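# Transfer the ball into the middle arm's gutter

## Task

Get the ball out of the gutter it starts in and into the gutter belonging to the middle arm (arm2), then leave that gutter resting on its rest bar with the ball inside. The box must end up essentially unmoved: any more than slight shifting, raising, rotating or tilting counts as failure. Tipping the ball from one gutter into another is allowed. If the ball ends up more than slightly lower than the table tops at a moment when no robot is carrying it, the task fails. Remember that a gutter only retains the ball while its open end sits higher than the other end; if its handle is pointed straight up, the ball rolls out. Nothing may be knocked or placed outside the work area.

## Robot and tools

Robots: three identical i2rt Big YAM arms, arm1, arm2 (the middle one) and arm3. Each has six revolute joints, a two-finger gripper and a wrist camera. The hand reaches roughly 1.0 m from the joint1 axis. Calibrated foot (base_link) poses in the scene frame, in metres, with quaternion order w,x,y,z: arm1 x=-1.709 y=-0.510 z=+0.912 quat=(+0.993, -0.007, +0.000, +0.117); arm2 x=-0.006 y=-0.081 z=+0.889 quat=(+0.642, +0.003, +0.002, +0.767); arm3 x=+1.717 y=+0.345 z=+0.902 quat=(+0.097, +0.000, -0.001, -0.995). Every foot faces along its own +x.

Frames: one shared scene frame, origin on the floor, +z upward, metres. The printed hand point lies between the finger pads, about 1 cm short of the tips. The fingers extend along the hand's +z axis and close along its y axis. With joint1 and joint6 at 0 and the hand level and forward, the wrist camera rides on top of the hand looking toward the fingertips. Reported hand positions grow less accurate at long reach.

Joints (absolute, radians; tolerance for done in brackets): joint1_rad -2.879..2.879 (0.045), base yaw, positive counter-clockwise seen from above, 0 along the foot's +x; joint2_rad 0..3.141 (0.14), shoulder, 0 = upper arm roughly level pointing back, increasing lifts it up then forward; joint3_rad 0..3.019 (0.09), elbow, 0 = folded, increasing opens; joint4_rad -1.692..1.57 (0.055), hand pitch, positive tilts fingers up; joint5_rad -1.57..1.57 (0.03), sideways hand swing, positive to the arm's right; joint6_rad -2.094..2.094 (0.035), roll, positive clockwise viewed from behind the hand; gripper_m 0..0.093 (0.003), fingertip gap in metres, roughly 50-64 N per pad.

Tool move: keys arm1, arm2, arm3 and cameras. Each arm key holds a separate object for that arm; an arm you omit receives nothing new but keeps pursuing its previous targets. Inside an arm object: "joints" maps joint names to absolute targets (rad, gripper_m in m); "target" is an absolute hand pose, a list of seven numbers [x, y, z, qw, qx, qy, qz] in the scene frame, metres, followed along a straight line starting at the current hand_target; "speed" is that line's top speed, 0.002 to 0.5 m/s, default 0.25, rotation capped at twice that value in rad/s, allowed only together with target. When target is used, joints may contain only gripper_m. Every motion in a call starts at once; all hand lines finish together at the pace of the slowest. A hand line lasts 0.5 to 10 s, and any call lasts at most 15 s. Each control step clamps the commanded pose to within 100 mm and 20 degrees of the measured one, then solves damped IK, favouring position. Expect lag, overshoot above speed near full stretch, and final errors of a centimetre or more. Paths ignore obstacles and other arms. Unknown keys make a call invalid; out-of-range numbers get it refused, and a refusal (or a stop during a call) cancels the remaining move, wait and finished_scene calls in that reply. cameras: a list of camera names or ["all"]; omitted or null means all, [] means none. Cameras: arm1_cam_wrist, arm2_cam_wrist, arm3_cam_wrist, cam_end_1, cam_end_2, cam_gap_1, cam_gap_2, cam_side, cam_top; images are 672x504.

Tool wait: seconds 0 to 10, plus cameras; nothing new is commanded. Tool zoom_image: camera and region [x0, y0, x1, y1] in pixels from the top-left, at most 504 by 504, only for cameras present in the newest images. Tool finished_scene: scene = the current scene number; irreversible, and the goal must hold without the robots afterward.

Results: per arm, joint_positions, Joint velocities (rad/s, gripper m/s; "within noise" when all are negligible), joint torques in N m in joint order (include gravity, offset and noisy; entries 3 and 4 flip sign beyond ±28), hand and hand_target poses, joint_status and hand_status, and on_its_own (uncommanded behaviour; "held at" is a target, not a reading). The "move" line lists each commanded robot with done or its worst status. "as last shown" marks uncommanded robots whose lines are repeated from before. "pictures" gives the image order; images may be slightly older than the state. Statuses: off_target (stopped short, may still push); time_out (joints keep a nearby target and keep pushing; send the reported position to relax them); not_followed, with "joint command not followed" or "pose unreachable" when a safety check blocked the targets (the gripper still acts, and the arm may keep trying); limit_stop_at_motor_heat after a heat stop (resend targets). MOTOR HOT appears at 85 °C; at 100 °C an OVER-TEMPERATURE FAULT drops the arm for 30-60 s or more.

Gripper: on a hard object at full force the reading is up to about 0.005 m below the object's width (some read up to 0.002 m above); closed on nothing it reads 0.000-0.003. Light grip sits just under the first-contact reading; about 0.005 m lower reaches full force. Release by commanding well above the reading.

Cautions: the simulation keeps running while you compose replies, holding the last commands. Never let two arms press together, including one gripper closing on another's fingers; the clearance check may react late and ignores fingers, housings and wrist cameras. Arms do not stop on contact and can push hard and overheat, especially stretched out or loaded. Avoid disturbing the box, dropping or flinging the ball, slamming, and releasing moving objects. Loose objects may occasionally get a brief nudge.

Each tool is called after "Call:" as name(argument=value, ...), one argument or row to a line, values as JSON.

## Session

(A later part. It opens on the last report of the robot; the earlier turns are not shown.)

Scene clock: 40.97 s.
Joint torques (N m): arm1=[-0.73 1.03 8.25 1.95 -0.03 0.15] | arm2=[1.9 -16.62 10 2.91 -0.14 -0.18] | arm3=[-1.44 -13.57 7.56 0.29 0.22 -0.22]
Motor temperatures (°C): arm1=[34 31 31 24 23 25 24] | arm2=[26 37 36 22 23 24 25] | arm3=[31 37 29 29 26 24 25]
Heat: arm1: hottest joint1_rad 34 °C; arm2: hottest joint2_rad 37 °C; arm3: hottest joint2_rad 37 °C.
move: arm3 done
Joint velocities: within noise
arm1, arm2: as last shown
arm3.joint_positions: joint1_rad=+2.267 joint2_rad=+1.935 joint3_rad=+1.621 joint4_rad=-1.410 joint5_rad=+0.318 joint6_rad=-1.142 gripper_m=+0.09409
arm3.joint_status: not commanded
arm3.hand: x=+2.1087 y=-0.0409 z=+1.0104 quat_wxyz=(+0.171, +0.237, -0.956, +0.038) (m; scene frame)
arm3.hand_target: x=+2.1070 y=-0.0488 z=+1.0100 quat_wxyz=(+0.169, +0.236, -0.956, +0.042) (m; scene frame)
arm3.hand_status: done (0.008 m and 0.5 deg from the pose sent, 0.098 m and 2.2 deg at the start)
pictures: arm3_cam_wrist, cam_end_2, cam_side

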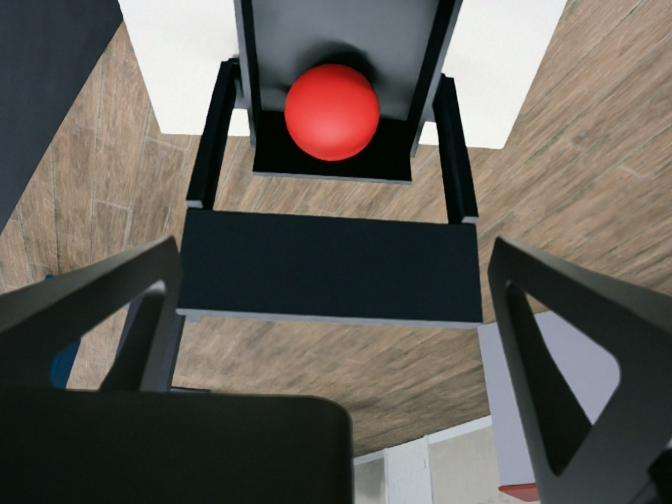

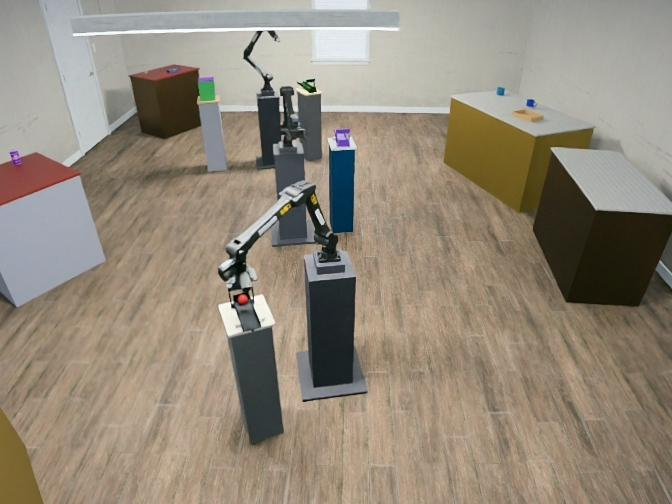

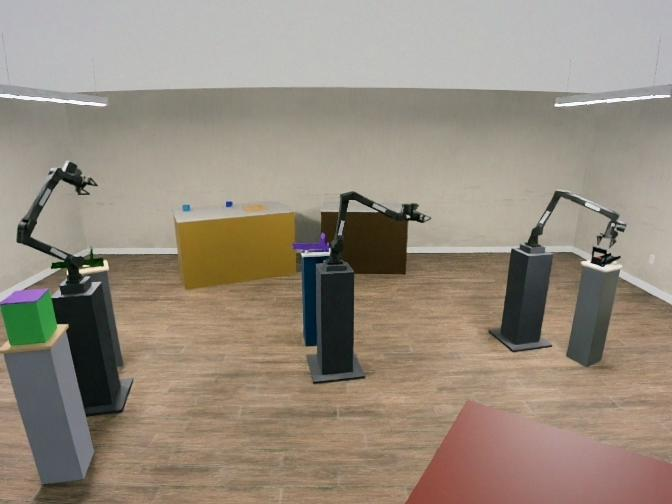

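Call:
move(
  arm3={"target":[2.0855,-0.057,0.950,-0.169,-0.236,0.956,-0.0416],"speed":0.1},
  cameras=["arm3_cam_wrist","cam_side","cam_end_2"],
)

Call:
zoom_image(
  camera="cam_side",
  region=[580, 240, 630, 280],
)

Call:
zoom_image(
  camera="cam_end_2",
  region=[215, 270, 275, 320],
)

Scene clock: 42.93 s.
Joint torques (N m): arm1=[-0.67 0.97 8.24 1.94 -0.03 0.16] | arm2=[1.96 -16.62 9.98 2.93 -0.14 -0.16] | arm3=[-2.08 -13.68 6.99 0.29 0.22 -0.21]
Motor temperatures (°C): arm1=[34 31 31 24 23 25 24] | arm2=[26 37 36 22 23 24 25] | arm3=[31 37 29 29 26 24 25]
Heat: arm1: hottest joint1_rad 34 °C; arm2: hottest joint2_rad 37 °C; arm3: hottest joint2_rad 37 °C.
move: arm3 done
Joint velocities: within noise
arm1: as last shown
arm2.joint_positions: joint1_rad=-1.505 joint2_rad=+1.727 joint3_rad=+1.249 joint4_rad=+0.423 joint5_rad=+0.002 joint6_rad=+0.014 gripper_m=+0.09397
arm2.joint_status: not commanded
arm2.hand: x=+0.7071 y=+0.0950 z=+1.1892 quat_wxyz=(-0.679, +0.082, -0.724, -0.088) (m; scene frame)
arm2.hand_target: x=+0.7036 y=+0.0979 z=+1.2061 quat_wxyz=(-0.692, +0.088, -0.711, -0.087) (m; scene frame)
arm2.hand_status: not commanded
arm3.joint_positions: joint1_rad=+2.234 joint2_rad=+1.965 joint3_rad=+1.501 joint4_rad=-1.247 joint5_rad=+0.322 joint6_rad=-1.178 gripper_m=+0.09409
arm3.joint_status: not commanded
arm3.hand: x=+2.0885 y=-0.0487 z=+0.9512 quat_wxyz=(+0.171, +0.237, -0.956, +0.039) (m; scene frame)
arm3.hand_target: x=+2.0854 y=-0.0569 z=+0.9500 quat_wxyz=(+0.169, +0.236, -0.956, +0.042) (m; scene frame)
arm3.hand_status: done (0.009 m and 0.4 deg from the pose sent, 0.067 m and 0.5 deg at the start)
pictures: arm3_cam_wrist, cam_end_2, cam_side

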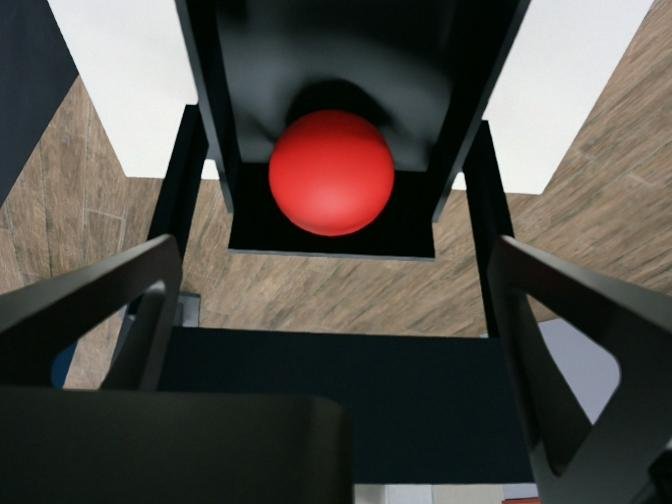

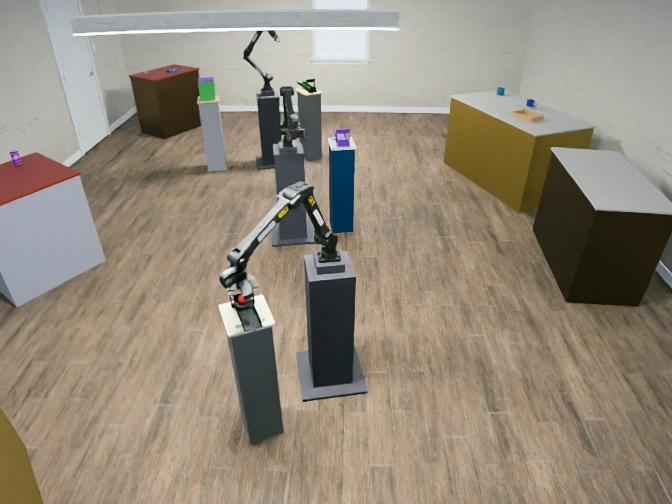

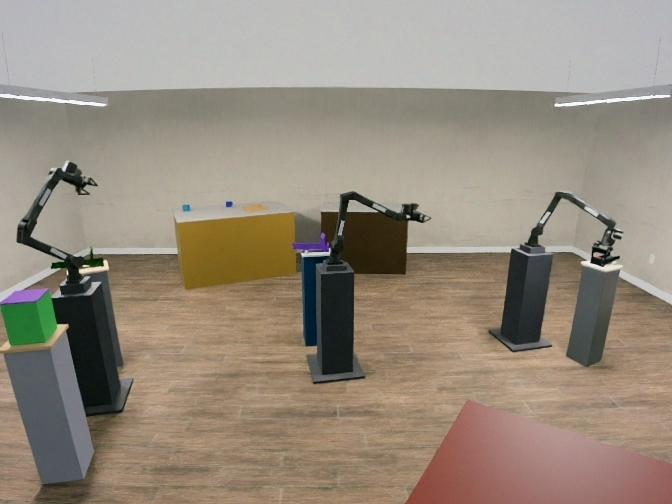

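Scaled by 10.080 from the camera's 672x504 image, which has a finer 960x720 frame.

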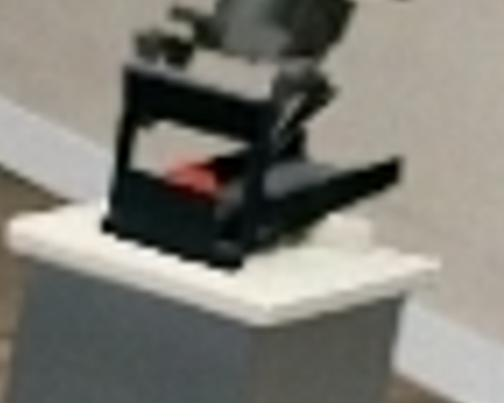

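Scaled by 8.400 from the camera's 672x504 image, which has a finer 960x720 frame.

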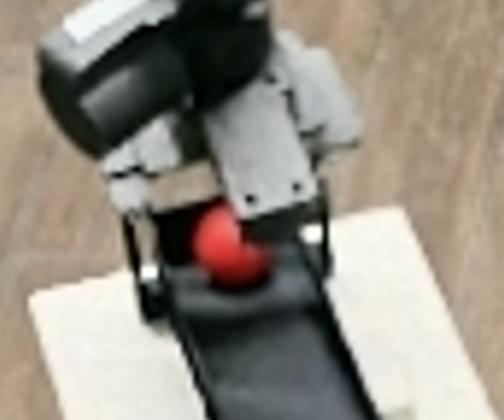

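Call:
move(
  arm3={"joints":{"gripper_m":0.053}},
  cameras=["arm3_cam_wrist"],
)

Call:
move(
  arm3={"target":[2.0785,-0.0615,0.930,-0.169,-0.236,0.956,-0.0416],"speed":0.06},
  cameras=["arm3_cam_wrist","cam_side","cam_end_2"],
)

Call:
zoom_image(
  camera="cam_side",
  region=[580, 240, 630, 280],
)

Call:
zoom_image(
  camera="arm3_cam_wrist",
  region=[180, 100, 500, 340],
)

Scene clock: 44.73 s.
Joint torques (N m): arm1=[-0.67 0.97 8.25 1.92 -0.02 0.15] | arm2=[1.9 -16.62 10.09 2.95 -0.14 -0.18] | arm3=[-1.61 -13.51 7.02 0.28 0.22 -0.2]
Motor temperatures (°C): arm1=[34 31 31 24 23 25 24] | arm2=[26 37 36 22 23 24 25] | arm3=[31 37 29 29 26 24 25]
Heat: arm1: hottest joint1_rad 34 °C; arm2: hottest joint2_rad 37 °C; arm3: hottest joint2_rad 37 °C.
move: arm3 done
Joint velocities: within noise
arm1, arm2: as last shown
arm3.joint_positions: joint1_rad=+2.234 joint2_rad=+1.965 joint3_rad=+1.501 joint4_rad=-1.246 joint5_rad=+0.322 joint6_rad=-1.179 gripper_m=+0.05322
arm3.joint_status: all done
arm3.hand: x=+2.0885 y=-0.0488 z=+0.9512 quat_wxyz=(+0.171, +0.238, -0.955, +0.039) (m; scene frame)
arm3.hand_target: x=+2.0854 y=-0.0569 z=+0.9500 quat_wxyz=(+0.169, +0.236, -0.956, +0.042) (m; scene frame)
arm3.hand_status: not commanded
pictures: arm3_cam_wrist

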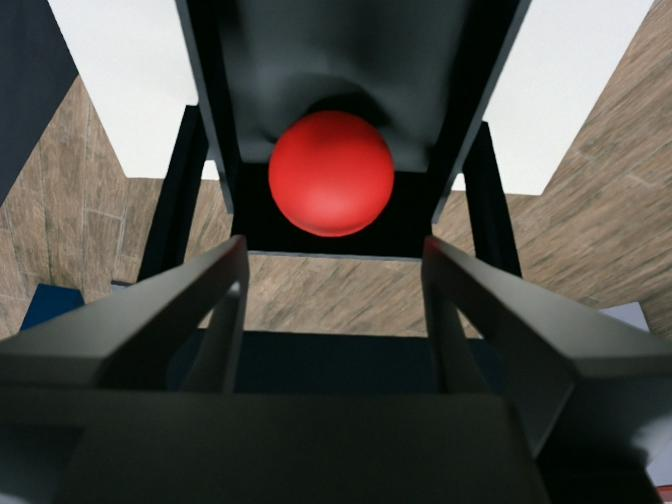

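Scene clock: 45.77 s.
Joint torques (N m): arm1=[-0.67 0.97 8.24 1.95 -0.03 0.15] | arm2=[1.85 -16.73 10.02 2.96 -0.15 -0.17] | arm3=[-1.79 -13.51 6.84 0.32 0.27 -0.22]
Motor temperatures (°C): arm1=[34 31 31 24 23 25 24] | arm2=[26 37 36 22 23 24 25] | arm3=[31 37 29 29 26 24 25]
Heat: arm1: hottest joint1_rad 34 °C; arm2: hottest joint2_rad 37 °C; arm3: hottest joint2_rad 37 °C.
move: arm3 off_target
Joint velocities: within noise
arm1, arm2: as last shown
arm3.joint_positions: joint1_rad=+2.224 joint2_rad=+1.981 joint3_rad=+1.472 joint4_rad=-1.195 joint5_rad=+0.323 joint6_rad=-1.192 gripper_m=+0.05312
arm3.joint_status: not commanded
arm3.hand: x=+2.0833 y=-0.0520 z=+0.9324 quat_wxyz=(+0.169, +0.238, -0.955, +0.040) (m; scene frame)
arm3.hand_target: x=+2.0784 y=-0.0613 z=+0.9302 quat_wxyz=(+0.169, +0.236, -0.956, +0.042) (m; scene frame)
arm3.hand_status: off_target (0.011 m and 0.4 deg from the pose sent, 0.027 m and 0.4 deg at the start)
pictures: arm3_cam_wrist, cam_end_2, cam_side

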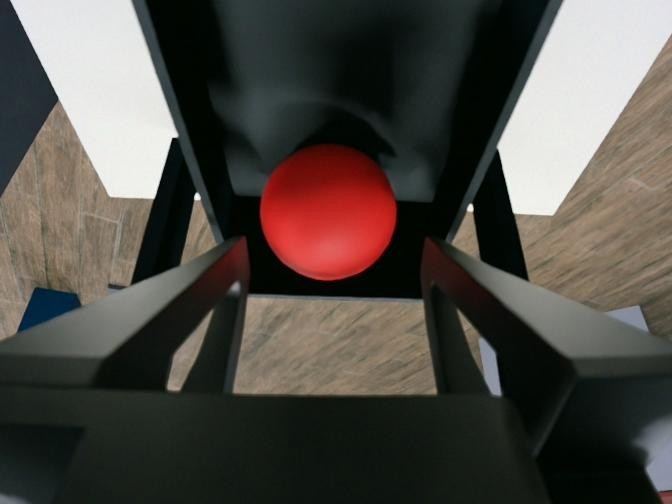

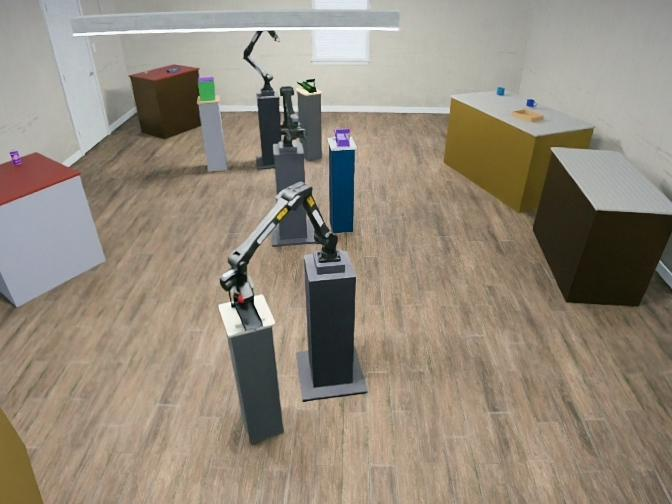

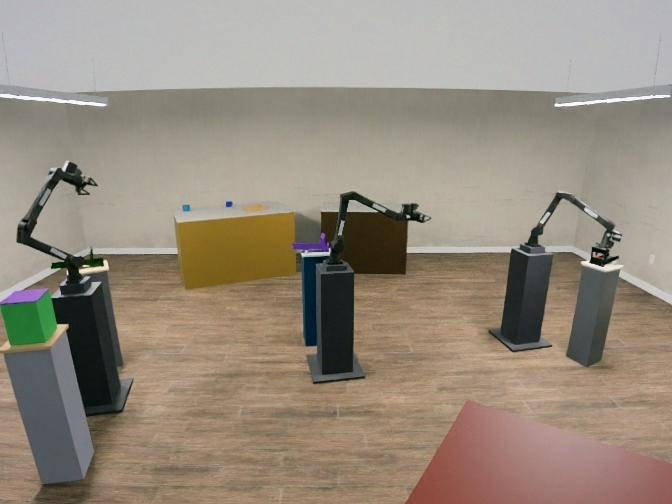

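Scaled by 10.080 from the camera's 672x504 image, which has a finer 960x720 frame.

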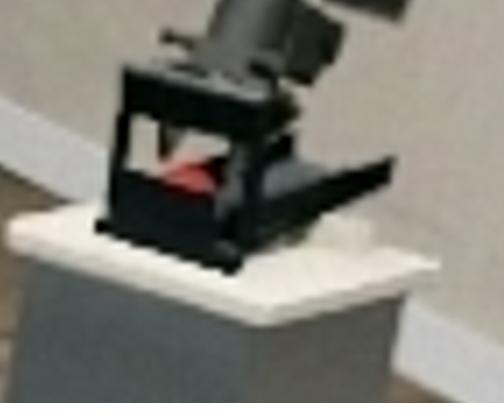

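Scaled by 1.575 from the camera's 672x504 image, which has a finer 960x720 frame.

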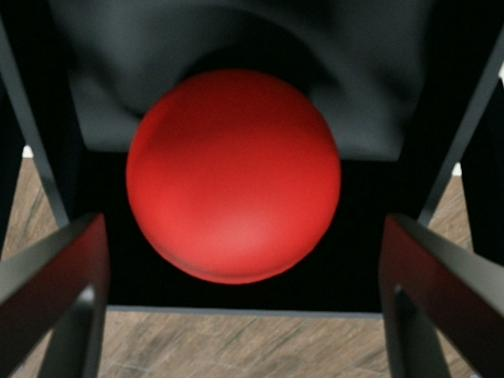

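Call:
move(
  arm3={"target":[2.076,-0.0605,0.9165,-0.169,-0.236,0.956,-0.0416],"speed":0.05},
  cameras=["arm3_cam_wrist","cam_side","cam_end_2"],
)

Call:
zoom_image(
  camera="cam_side",
  region=[580, 240, 630, 280],
)

Call:
zoom_image(
  camera="cam_end_2",
  region=[215, 270, 275, 320],
)

Scene clock: 47.43 s.
Joint torques (N m): arm1=[-0.67 0.97 8.25 1.94 -0.03 0.15] | arm2=[1.96 -16.67 9.96 2.96 -0.14 -0.17] | arm3=[-1.9 -13.51 6.71 0.34 0.25 -0.21]
Motor temperatures (°C): arm1=[34 31 31 24 23 25 24] | arm2=[26 37 36 22 23 24 25] | arm3=[31 37 29 29 26 24 25]
Heat: arm1: hottest joint1_rad 34 °C; arm2: hottest joint2_rad 37 °C; arm3: hottest joint2_rad 37 °C.
move: arm3 off_target
Joint velocities: within noise
arm1, arm2: as last shown
arm3.joint_positions: joint1_rad=+2.223 joint2_rad=+1.993 joint3_rad=+1.451 joint4_rad=-1.161 joint5_rad=+0.323 joint6_rad=-1.194 gripper_m=+0.05312
arm3.joint_status: not commanded
arm3.hand: x=+2.0814 y=-0.0510 z=+0.9191 quat_wxyz=(+0.169, +0.239, -0.955, +0.040) (m; scene frame)
arm3.hand_target: x=+2.0760 y=-0.0603 z=+0.9166 quat_wxyz=(+0.169, +0.236, -0.956, +0.042) (m; scene frame)
arm3.hand_status: off_target (0.011 m and 0.4 deg from the pose sent, 0.019 m and 0.4 deg at the start)
pictures: arm3_cam_wrist, cam_end_2, cam_side

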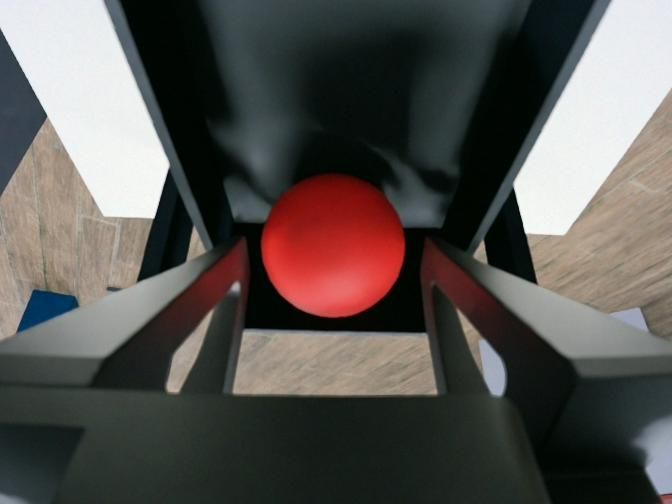

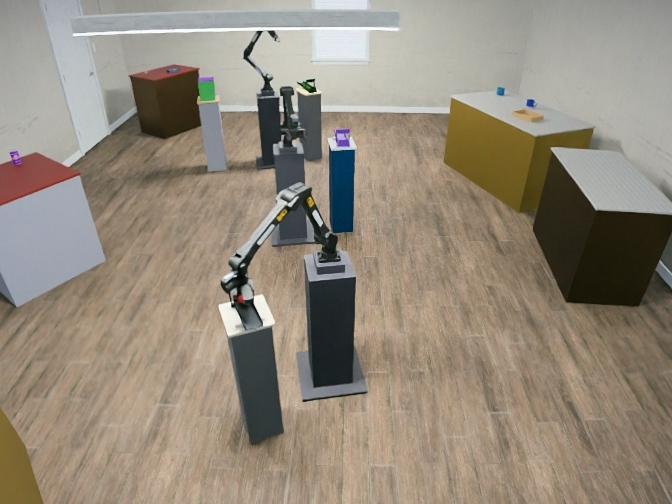

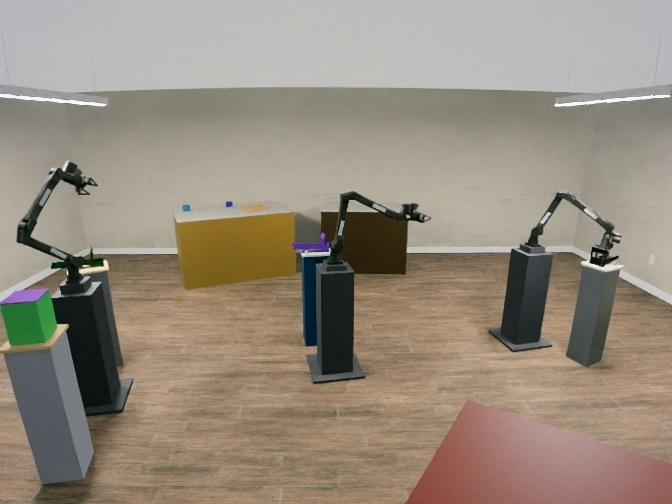

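Scaled by 10.080 from the camera's 672x504 image, which has a finer 960x720 frame.

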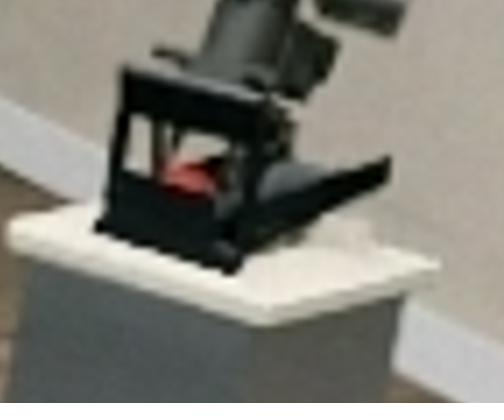

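Scaled by 8.400 from the camera's 672x504 image, which has a finer 960x720 frame.

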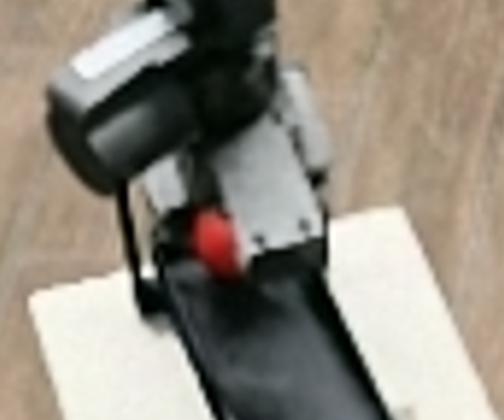

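Call:
move(
  arm3={"joints":{"gripper_m":0.036}},
  cameras=["arm3_cam_wrist"],
)

Scene clock: 48.70 s.
Joint torques (N m): arm1=[-0.67 0.97 8.25 1.95 -0.03 0.16] | arm2=[1.96 -16.56 10 2.91 -0.13 -0.17] | arm3=[-1.96 -13.1 6.71 0.31 0.15 -0.19]
Motor temperatures (°C): arm1=[34 31 31 24 23 25 24] | arm2=[26 37 37 22 23 24 25] | arm3=[31 37 29 29 26 24 25]
Heat: arm1: hottest joint1_rad 34 °C; arm2: hottest joint2_rad 37 °C; arm3: hottest joint2_rad 37 °C.
move: arm3 done
Joint velocities: within noise
arm1, arm2: as last shown
arm3.joint_positions: joint1_rad=+2.222 joint2_rad=+1.990 joint3_rad=+1.451 joint4_rad=-1.160 joint5_rad=+0.326 joint6_rad=-1.195 gripper_m=+0.03631
arm3.joint_status: all done
arm3.hand: x=+2.0813 y=-0.0518 z=+0.9210 quat_wxyz=(+0.169, +0.239, -0.955, +0.043) (m; scene frame)
arm3.hand_target: x=+2.0759 y=-0.0604 z=+0.9166 quat_wxyz=(+0.169, +0.236, -0.956, +0.042) (m; scene frame)
arm3.hand_status: not commanded
pictures: arm3_cam_wrist

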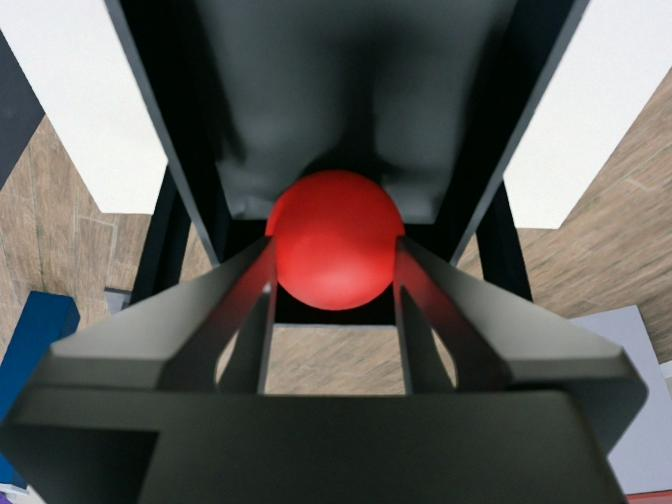

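Call:
move(
  arm3={"joints":{"gripper_m":0.052}},
  cameras=[],
)

Call:
move(
  arm3={"target":[2.0745,-0.061,0.905,-0.169,-0.236,0.956,-0.0416],"speed":0.05},
  cameras=["arm3_cam_wrist","cam_side"],
)

Call:
zoom_image(
  camera="cam_side",
  region=[580, 240, 630, 280],
)

Scene clock: 49.73 s.
Joint torques (N m): arm1=[-0.73 0.97 8.27 1.95 -0.03 0.15] | arm2=[2.14 -16.73 9.99 2.96 -0.14 -0.16] | arm3=[-1.73 -13.63 6.8 0.29 0.14 -0.21]
Motor temperatures (°C): arm1=[34 31 31 24 23 25 24] | arm2=[26 37 37 22 23 24 25] | arm3=[31 37 29 29 26 24 25]
Heat: arm1: hottest joint1_rad 34 °C; arm2: hottest joint2_rad 37 °C; arm3: hottest joint2_rad 37 °C.
move: arm3 done
Joint velocities: within noise
arm1, arm2: as last shown
arm3.joint_positions: joint1_rad=+2.220 joint2_rad=+1.995 joint3_rad=+1.449 joint4_rad=-1.160 joint5_rad=+0.326 joint6_rad=-1.195 gripper_m=+0.05182
arm3.joint_status: all done
arm3.hand: x=+2.0793 y=-0.0517 z=+0.9175 quat_wxyz=(+0.172, +0.239, -0.955, +0.039) (m; scene frame)
arm3.hand_target: x=+2.0759 y=-0.0603 z=+0.9165 quat_wxyz=(+0.169, +0.236, -0.956, +0.041) (m; scene frame)
arm3.hand_status: not commanded
pictures: none
No camera images: "cameras" was empty.

Scene clock: 50.73 s.
Joint torques (N m): arm1=[-0.62 1.03 8.24 1.95 -0.02 0.15] | arm2=[2.02 -16.73 10.06 2.97 -0.15 -0.16] | arm3=[-1.85 -13.39 6.53 0.32 0.15 -0.22]
Motor temperatures (°C): arm1=[34 31 31 24 23 25 24] | arm2=[26 37 37 22 23 24 25] | arm3=[31 37 29 29 26 24 25]
Heat: arm1: hottest joint1_rad 34 °C; arm2: hottest joint2_rad 37 °C; arm3: hottest joint2_rad 37 °C.
move: arm3 off_target
Joint velocities: within noise
arm1.joint_positions: joint1_rad=+0.877 joint2_rad=+0.643 joint3_rad=+1.528 joint4_rad=-1.465 joint5_rad=+0.211 joint6_rad=-0.609 gripper_m=+0.09396
arm1.joint_status: not commanded
arm1.hand: x=-1.5876 y=-0.3352 z=+1.4848 quat_wxyz=(-0.477, +0.634, -0.608, -0.022) (m; scene frame)
arm1.hand_target: x=-1.5890 y=-0.3377 z=+1.4926 quat_wxyz=(-0.486, +0.630, -0.606, -0.025) (m; scene frame)
arm1.hand_status: not commanded
arm2: as last shown
arm3.joint_positions: joint1_rad=+2.219 joint2_rad=+2.006 joint3_rad=+1.440 joint4_rad=-1.134 joint5_rad=+0.326 joint6_rad=-1.196 gripper_m=+0.05188
arm3.joint_status: not commanded
arm3.hand: x=+2.0795 y=-0.0524 z=+0.9084 quat_wxyz=(+0.170, +0.238, -0.955, +0.042) (m; scene frame)
arm3.hand_target: x=+2.0744 y=-0.0609 z=+0.9052 quat_wxyz=(+0.169, +0.236, -0.956, +0.042) (m; scene frame)
arm3.hand_status: off_target (0.011 m and 0.3 deg from the pose sent, 0.016 m and 0.5 deg at the start)
pictures: arm3_cam_wrist, cam_side

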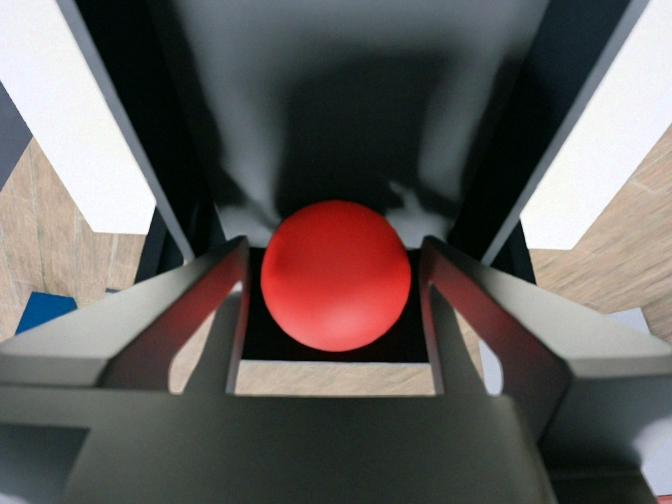

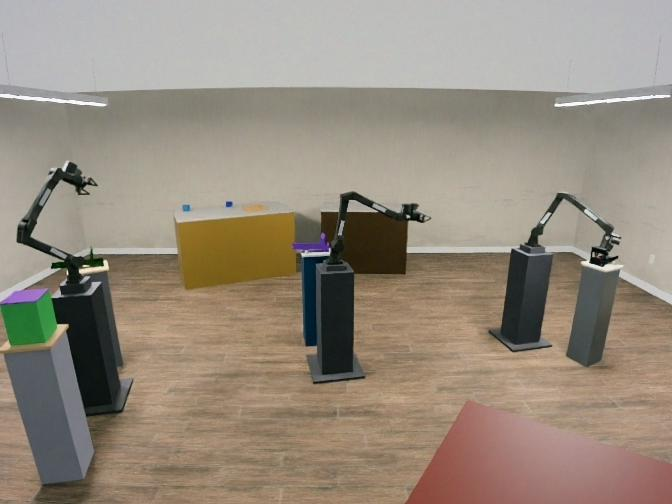

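Scaled by 10.080 from the camera's 672x504 image, which has a finer 960x720 frame.

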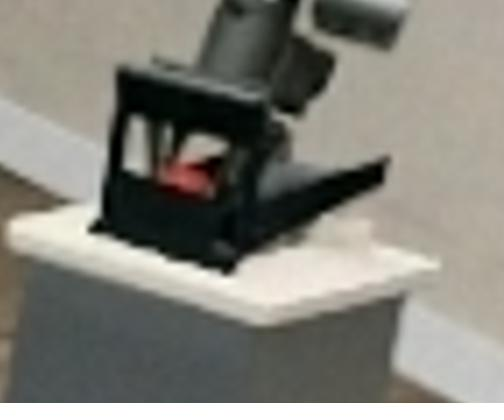

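Call:
move(
  arm3={"target":[2.105,-0.045,0.960,-0.316,-0.226,0.918,-0.078],"speed":0.12},
  cameras=["arm3_cam_wrist","cam_side"],
)

Call:
zoom_image(
  camera="cam_side",
  region=[580, 240, 630, 280],
)

Scene clock: 54.33 s.
Joint torques (N m): arm1=[-0.67 0.97 8.24 1.96 -0.03 0.15] | arm2=[2.14 -16.73 10.07 2.86 -0.15 -0.16] | arm3=[0.85 -14.15 9.55 -1.17 0.39 0.03]
Motor temperatures (°C): arm1=[34 31 31 24 23 25 24] | arm2=[26 37 37 22 23 24 25] | arm3=[31 37 29 29 26 24 25]
Heat: arm1: hottest joint1_rad 34 °C; arm2: hottest joint2_rad 37 °C; arm3: hottest joint2_rad 37 °C.
move: arm3 off_target
Joint velocities: within noise
arm1, arm2: as last shown
arm3.joint_positions: joint1_rad=+2.319 joint2_rad=+2.082 joint3_rad=+1.606 joint4_rad=-1.458 joint5_rad=+0.575 joint6_rad=-1.010 gripper_m=+0.05188
arm3.joint_status: not commanded
arm3.hand: x=+2.0896 y=-0.0414 z=+0.9513 quat_wxyz=(+0.322, +0.229, -0.916, +0.065) (m; scene frame)
arm3.hand_target: x=+2.1046 y=-0.0445 z=+0.9602 quat_wxyz=(+0.316, +0.226, -0.918, +0.078) (m; scene frame)
arm3.hand_status: off_target (0.018 m and 1.7 deg from the pose sent, 0.058 m and 17.8 deg at the start)
pictures: arm3_cam_wrist, cam_side

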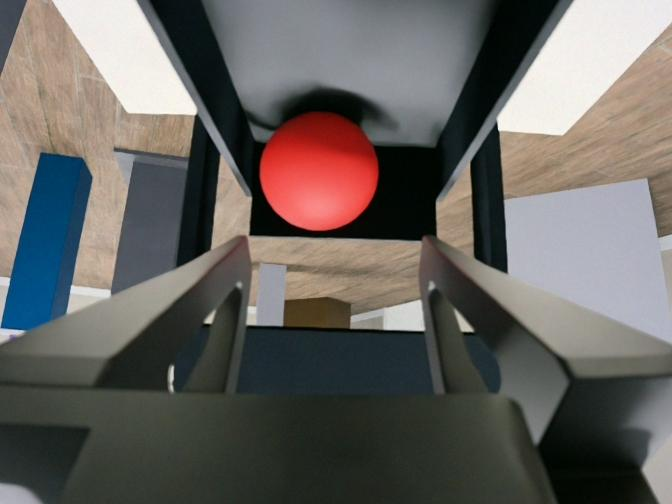

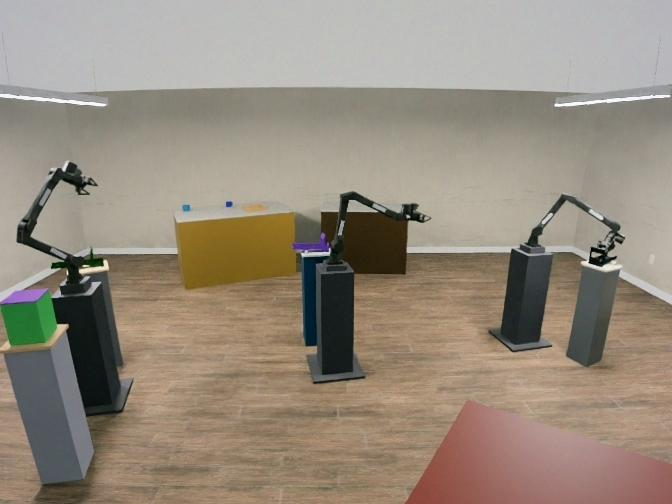

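Scaled by 10.080 from the camera's 672x504 image, which has a finer 960x720 frame.

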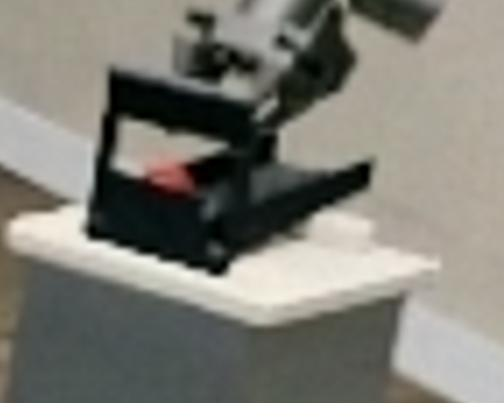

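Call:
move(
  arm3={"target":[2.066,-0.056,0.914,-0.316,-0.226,0.918,-0.078],"speed":0.06},
  cameras=["arm3_cam_wrist","cam_side"],
)

Call:
zoom_image(
  camera="cam_side",
  region=[580, 240, 630, 280],
)

Scene clock: 57.57 s.
Joint torques (N m): arm1=[-0.67 1.03 8.24 1.94 -0.02 0.16] | arm2=[1.96 -16.79 10.07 2.91 -0.16 -0.18] | arm3=[-1.26 -13.98 6.28 -0.03 0.4 -0.22]
Motor temperatures (°C): arm1=[34 31 31 24 23 25 24] | arm2=[26 37 37 22 23 24 25] | arm3=[31 37 30 29 26 24 25]
Heat: arm1: hottest joint1_rad 34 °C; arm2: hottest joint2_rad 37 °C; arm3: hottest joint2_rad 37 °C.
move: arm3 done
Joint velocities: within noise
arm1: as last shown
arm2.joint_positions: joint1_rad=-1.505 joint2_rad=+1.727 joint3_rad=+1.249 joint4_rad=+0.423 joint5_rad=+0.002 joint6_rad=+0.014 gripper_m=+0.09397
arm2.joint_status: not commanded
arm2.hand: x=+0.7071 y=+0.0950 z=+1.1892 quat_wxyz=(-0.679, +0.082, -0.724, -0.088) (m; scene frame)
arm2.hand_target: x=+0.7036 y=+0.0979 z=+1.2061 quat_wxyz=(-0.692, +0.088, -0.711, -0.087) (m; scene frame)
arm2.hand_status: not commanded
arm3.joint_positions: joint1_rad=+2.288 joint2_rad=+2.082 joint3_rad=+1.505 joint4_rad=-1.309 joint5_rad=+0.593 joint6_rad=-1.047 gripper_m=+0.05188
arm3.joint_status: not commanded
arm3.hand: x=+2.0687 y=-0.0494 z=+0.9161 quat_wxyz=(+0.317, +0.227, -0.918, +0.078) (m; scene frame)
arm3.hand_target: x=+2.0659 y=-0.0559 z=+0.9140 quat_wxyz=(+0.316, +0.226, -0.918, +0.078) (m; scene frame)
arm3.hand_status: done (0.007 m and 0.1 deg from the pose sent, 0.046 m and 1.7 deg at the start)
pictures: arm3_cam_wrist, cam_side

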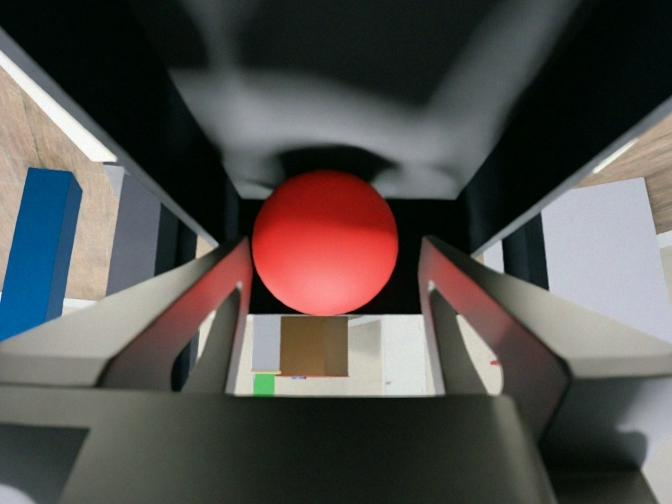

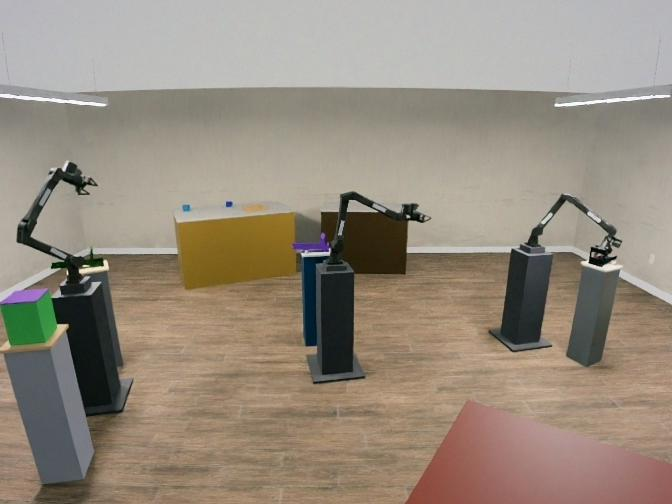

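Scaled by 10.080 from the camera's 672x504 image, which has a finer 960x720 frame.

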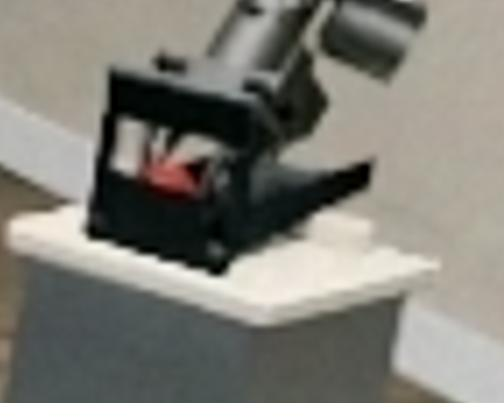

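Call:
move(
  arm3={"target":[2.0610,-0.0548,0.9085,-0.316,-0.226,0.918,-0.078],"speed":0.04},
  cameras=[],
)

Call:
move(
  arm3={"joints":{"gripper_m":0.034}},
  cameras=["arm3_cam_wrist","cam_side"],
)

Call:
zoom_image(
  camera="cam_side",
  region=[580, 240, 630, 280],
)

Scene clock: 58.97 s.
Joint torques (N m): arm1=[-0.67 0.97 8.27 1.94 -0.02 0.15] | arm2=[2.02 -16.73 10.02 2.93 -0.14 -0.17] | arm3=[-1.73 -14.1 6.12 -0.01 0.38 -0.21]
Motor temperatures (°C): arm1=[34 31 31 24 23 25 24] | arm2=[26 37 37 22 23 24 25] | arm3=[31 37 30 29 26 24 25]
Heat: arm1: hottest joint1_rad 34 °C; arm2: hottest joint2_rad 37 °C; arm3: hottest joint2_rad 37 °C.
move: arm3 done
Joint velocities: within noise
arm1, arm2: as last shown
arm3.joint_positions: joint1_rad=+2.288 joint2_rad=+2.082 joint3_rad=+1.485 joint4_rad=-1.287 joint5_rad=+0.595 joint6_rad=-1.052 gripper_m=+0.05188
arm3.joint_status: not commanded
arm3.hand: x=+2.0654 y=-0.0472 z=+0.9097 quat_wxyz=(+0.317, +0.229, -0.917, +0.078) (m; scene frame)
arm3.hand_target: x=+2.0610 y=-0.0547 z=+0.9086 quat_wxyz=(+0.316, +0.226, -0.918, +0.078) (m; scene frame)
arm3.hand_status: done (0.009 m and 0.4 deg from the pose sent, 0.012 m and 0.1 deg at the start)
pictures: none
No camera images: "cameras" was empty.

Scene clock: 59.43 s.
Joint torques (N m): arm1=[-0.67 0.97 8.25 1.94 -0.03 0.15] | arm2=[2.08 -16.73 9.96 2.92 -0.15 -0.16] | arm3=[-1.73 -14.04 6.11 -0.01 0.37 -0.2]
Motor temperatures (°C): arm1=[34 31 31 24 23 25 24] | arm2=[26 37 37 22 23 24 25] | arm3=[31 37 30 29 26 24 25]
Heat: arm1: hottest joint1_rad 34 °C; arm2: hottest joint2_rad 37 °C; arm3: hottest joint2_rad 37 °C.
move: arm3 off_target
Joint velocities: within noise
arm1, arm2: as last shown
arm3.joint_positions: joint1_rad=+2.288 joint2_rad=+2.082 joint3_rad=+1.485 joint4_rad=-1.287 joint5_rad=+0.595 joint6_rad=-1.052 gripper_m=+0.04198
arm3.joint_status: gripper_m off_target (ended at +0.04201, target +0.03400)
arm3.hand: x=+2.0655 y=-0.0473 z=+0.9097 quat_wxyz=(+0.317, +0.229, -0.917, +0.078) (m; scene frame)
arm3.hand_target: x=+2.0610 y=-0.0547 z=+0.9086 quat_wxyz=(+0.316, +0.226, -0.918, +0.078) (m; scene frame)
arm3.hand_status: not commanded
pictures: arm3_cam_wrist, cam_side

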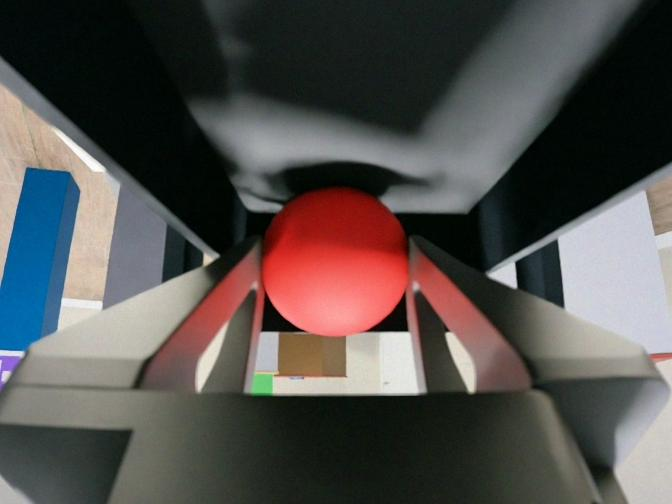

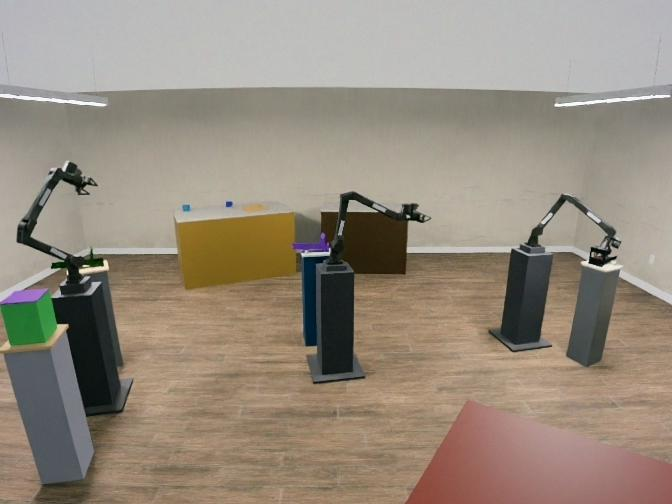

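Scaled by 10.080 from the camera's 672x504 image, which has a finer 960x720 frame.

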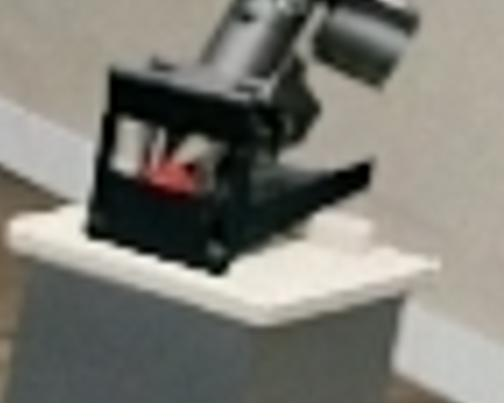

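Call:
move(
  arm3={"joints":{"gripper_m":0.031}},
  cameras=[],
)

Call:
move(
  arm3={"target":[2.111,-0.027,0.998,-0.316,-0.226,0.918,-0.078],"speed":0.07},
  cameras=["arm3_cam_wrist","cam_side"],
)

Call:
zoom_image(
  camera="cam_side",
  region=[580, 240, 630, 280],
)

Scene clock: 61.77 s.
Joint torques (N m): arm1=[-0.73 0.97 8.24 1.94 -0.03 0.15] | arm2=[2.14 -16.73 10.06 2.93 -0.15 -0.16] | arm3=[-1.73 -14.15 6.11 -0.03 0.38 -0.2]
Motor temperatures (°C): arm1=[34 31 31 24 23 25 24] | arm2=[26 37 37 22 23 24 25] | arm3=[31 37 29 29 26 24 25]
Heat: arm1: hottest joint1_rad 34 °C; arm2: hottest joint2_rad 37 °C; arm3: hottest joint2_rad 37 °C.
move: arm3 off_target
Joint velocities: within noise
arm1, arm2: as last shown
arm3.joint_positions: joint1_rad=+2.288 joint2_rad=+2.082 joint3_rad=+1.485 joint4_rad=-1.287 joint5_rad=+0.595 joint6_rad=-1.052 gripper_m=+0.04198
arm3.joint_status: gripper_m off_target (ended at +0.04198, target +0.03100)
arm3.hand: x=+2.0655 y=-0.0473 z=+0.9097 quat_wxyz=(+0.317, +0.229, -0.917, +0.078) (m; scene frame)
arm3.hand_target: x=+2.0610 y=-0.0547 z=+0.9086 quat_wxyz=(+0.316, +0.226, -0.918, +0.078) (m; scene frame)
arm3.hand_status: not commanded
pictures: none
No camera images: "cameras" was empty.

Scene clock: 63.97 s.
Joint torques (N m): arm1=[-0.62 0.97 8.24 1.94 -0.03 0.15] | arm2=[1.9 -16.67 10.02 2.95 -0.15 -0.17] | arm3=[1.03 -16.26 9.8 -1.32 0.23 0.05]
Motor temperatures (°C): arm1=[34 31 31 24 23 25 24] | arm2=[26 37 37 22 23 24 25] | arm3=[31 37 30 29 26 24 25]
Heat: arm1: hottest joint1_rad 34 °C; arm2: hottest joint2_rad 37 °C; arm3: hottest joint2_rad 37 °C.
move: arm3 off_target
Joint velocities: within noise
arm1, arm2: as last shown
arm3.joint_positions: joint1_rad=+2.348 joint2_rad=+2.061 joint3_rad=+1.626 joint4_rad=-1.547 joint5_rad=+0.568 joint6_rad=-0.976 gripper_m=+0.04198
arm3.joint_status: not commanded
arm3.hand: x=+2.0934 y=-0.0243 z=+0.9739 quat_wxyz=(+0.333, +0.232, -0.912, +0.056) (m; scene frame)
arm3.hand_target: x=+2.1101 y=-0.0263 z=+0.9981 quat_wxyz=(+0.316, +0.226, -0.918, +0.078) (m; scene frame)
arm3.hand_status: off_target (0.030 m and 3.3 deg from the pose sent, 0.101 m and 0.4 deg at the start)
pictures: arm3_cam_wrist, cam_side

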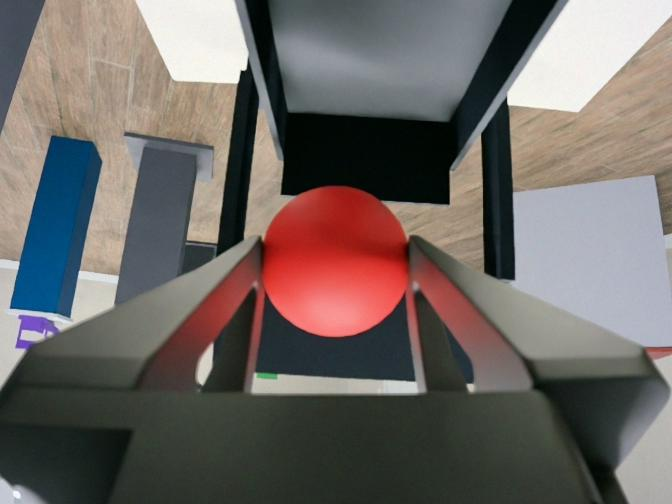

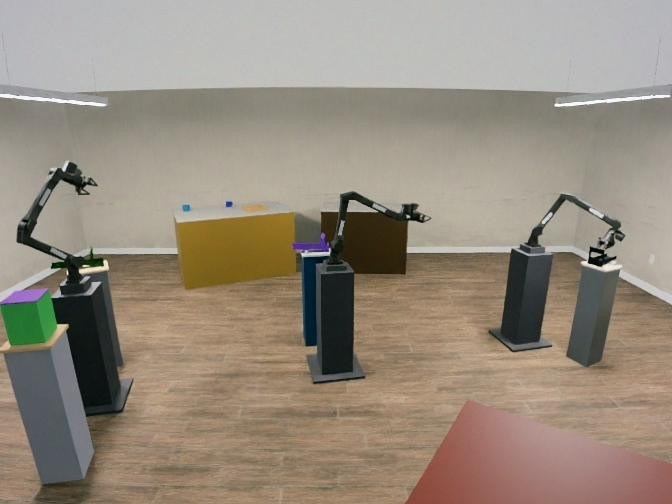

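Scaled by 10.080 from the camera's 672x504 image, which has a finer 960x720 frame.

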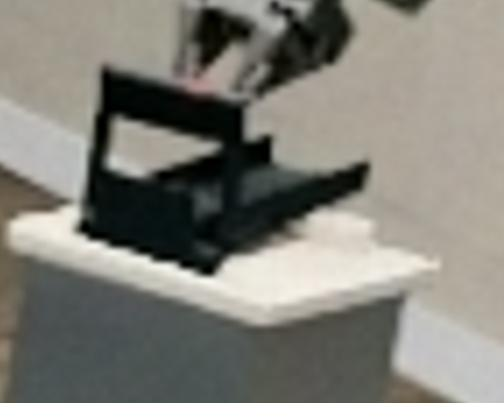

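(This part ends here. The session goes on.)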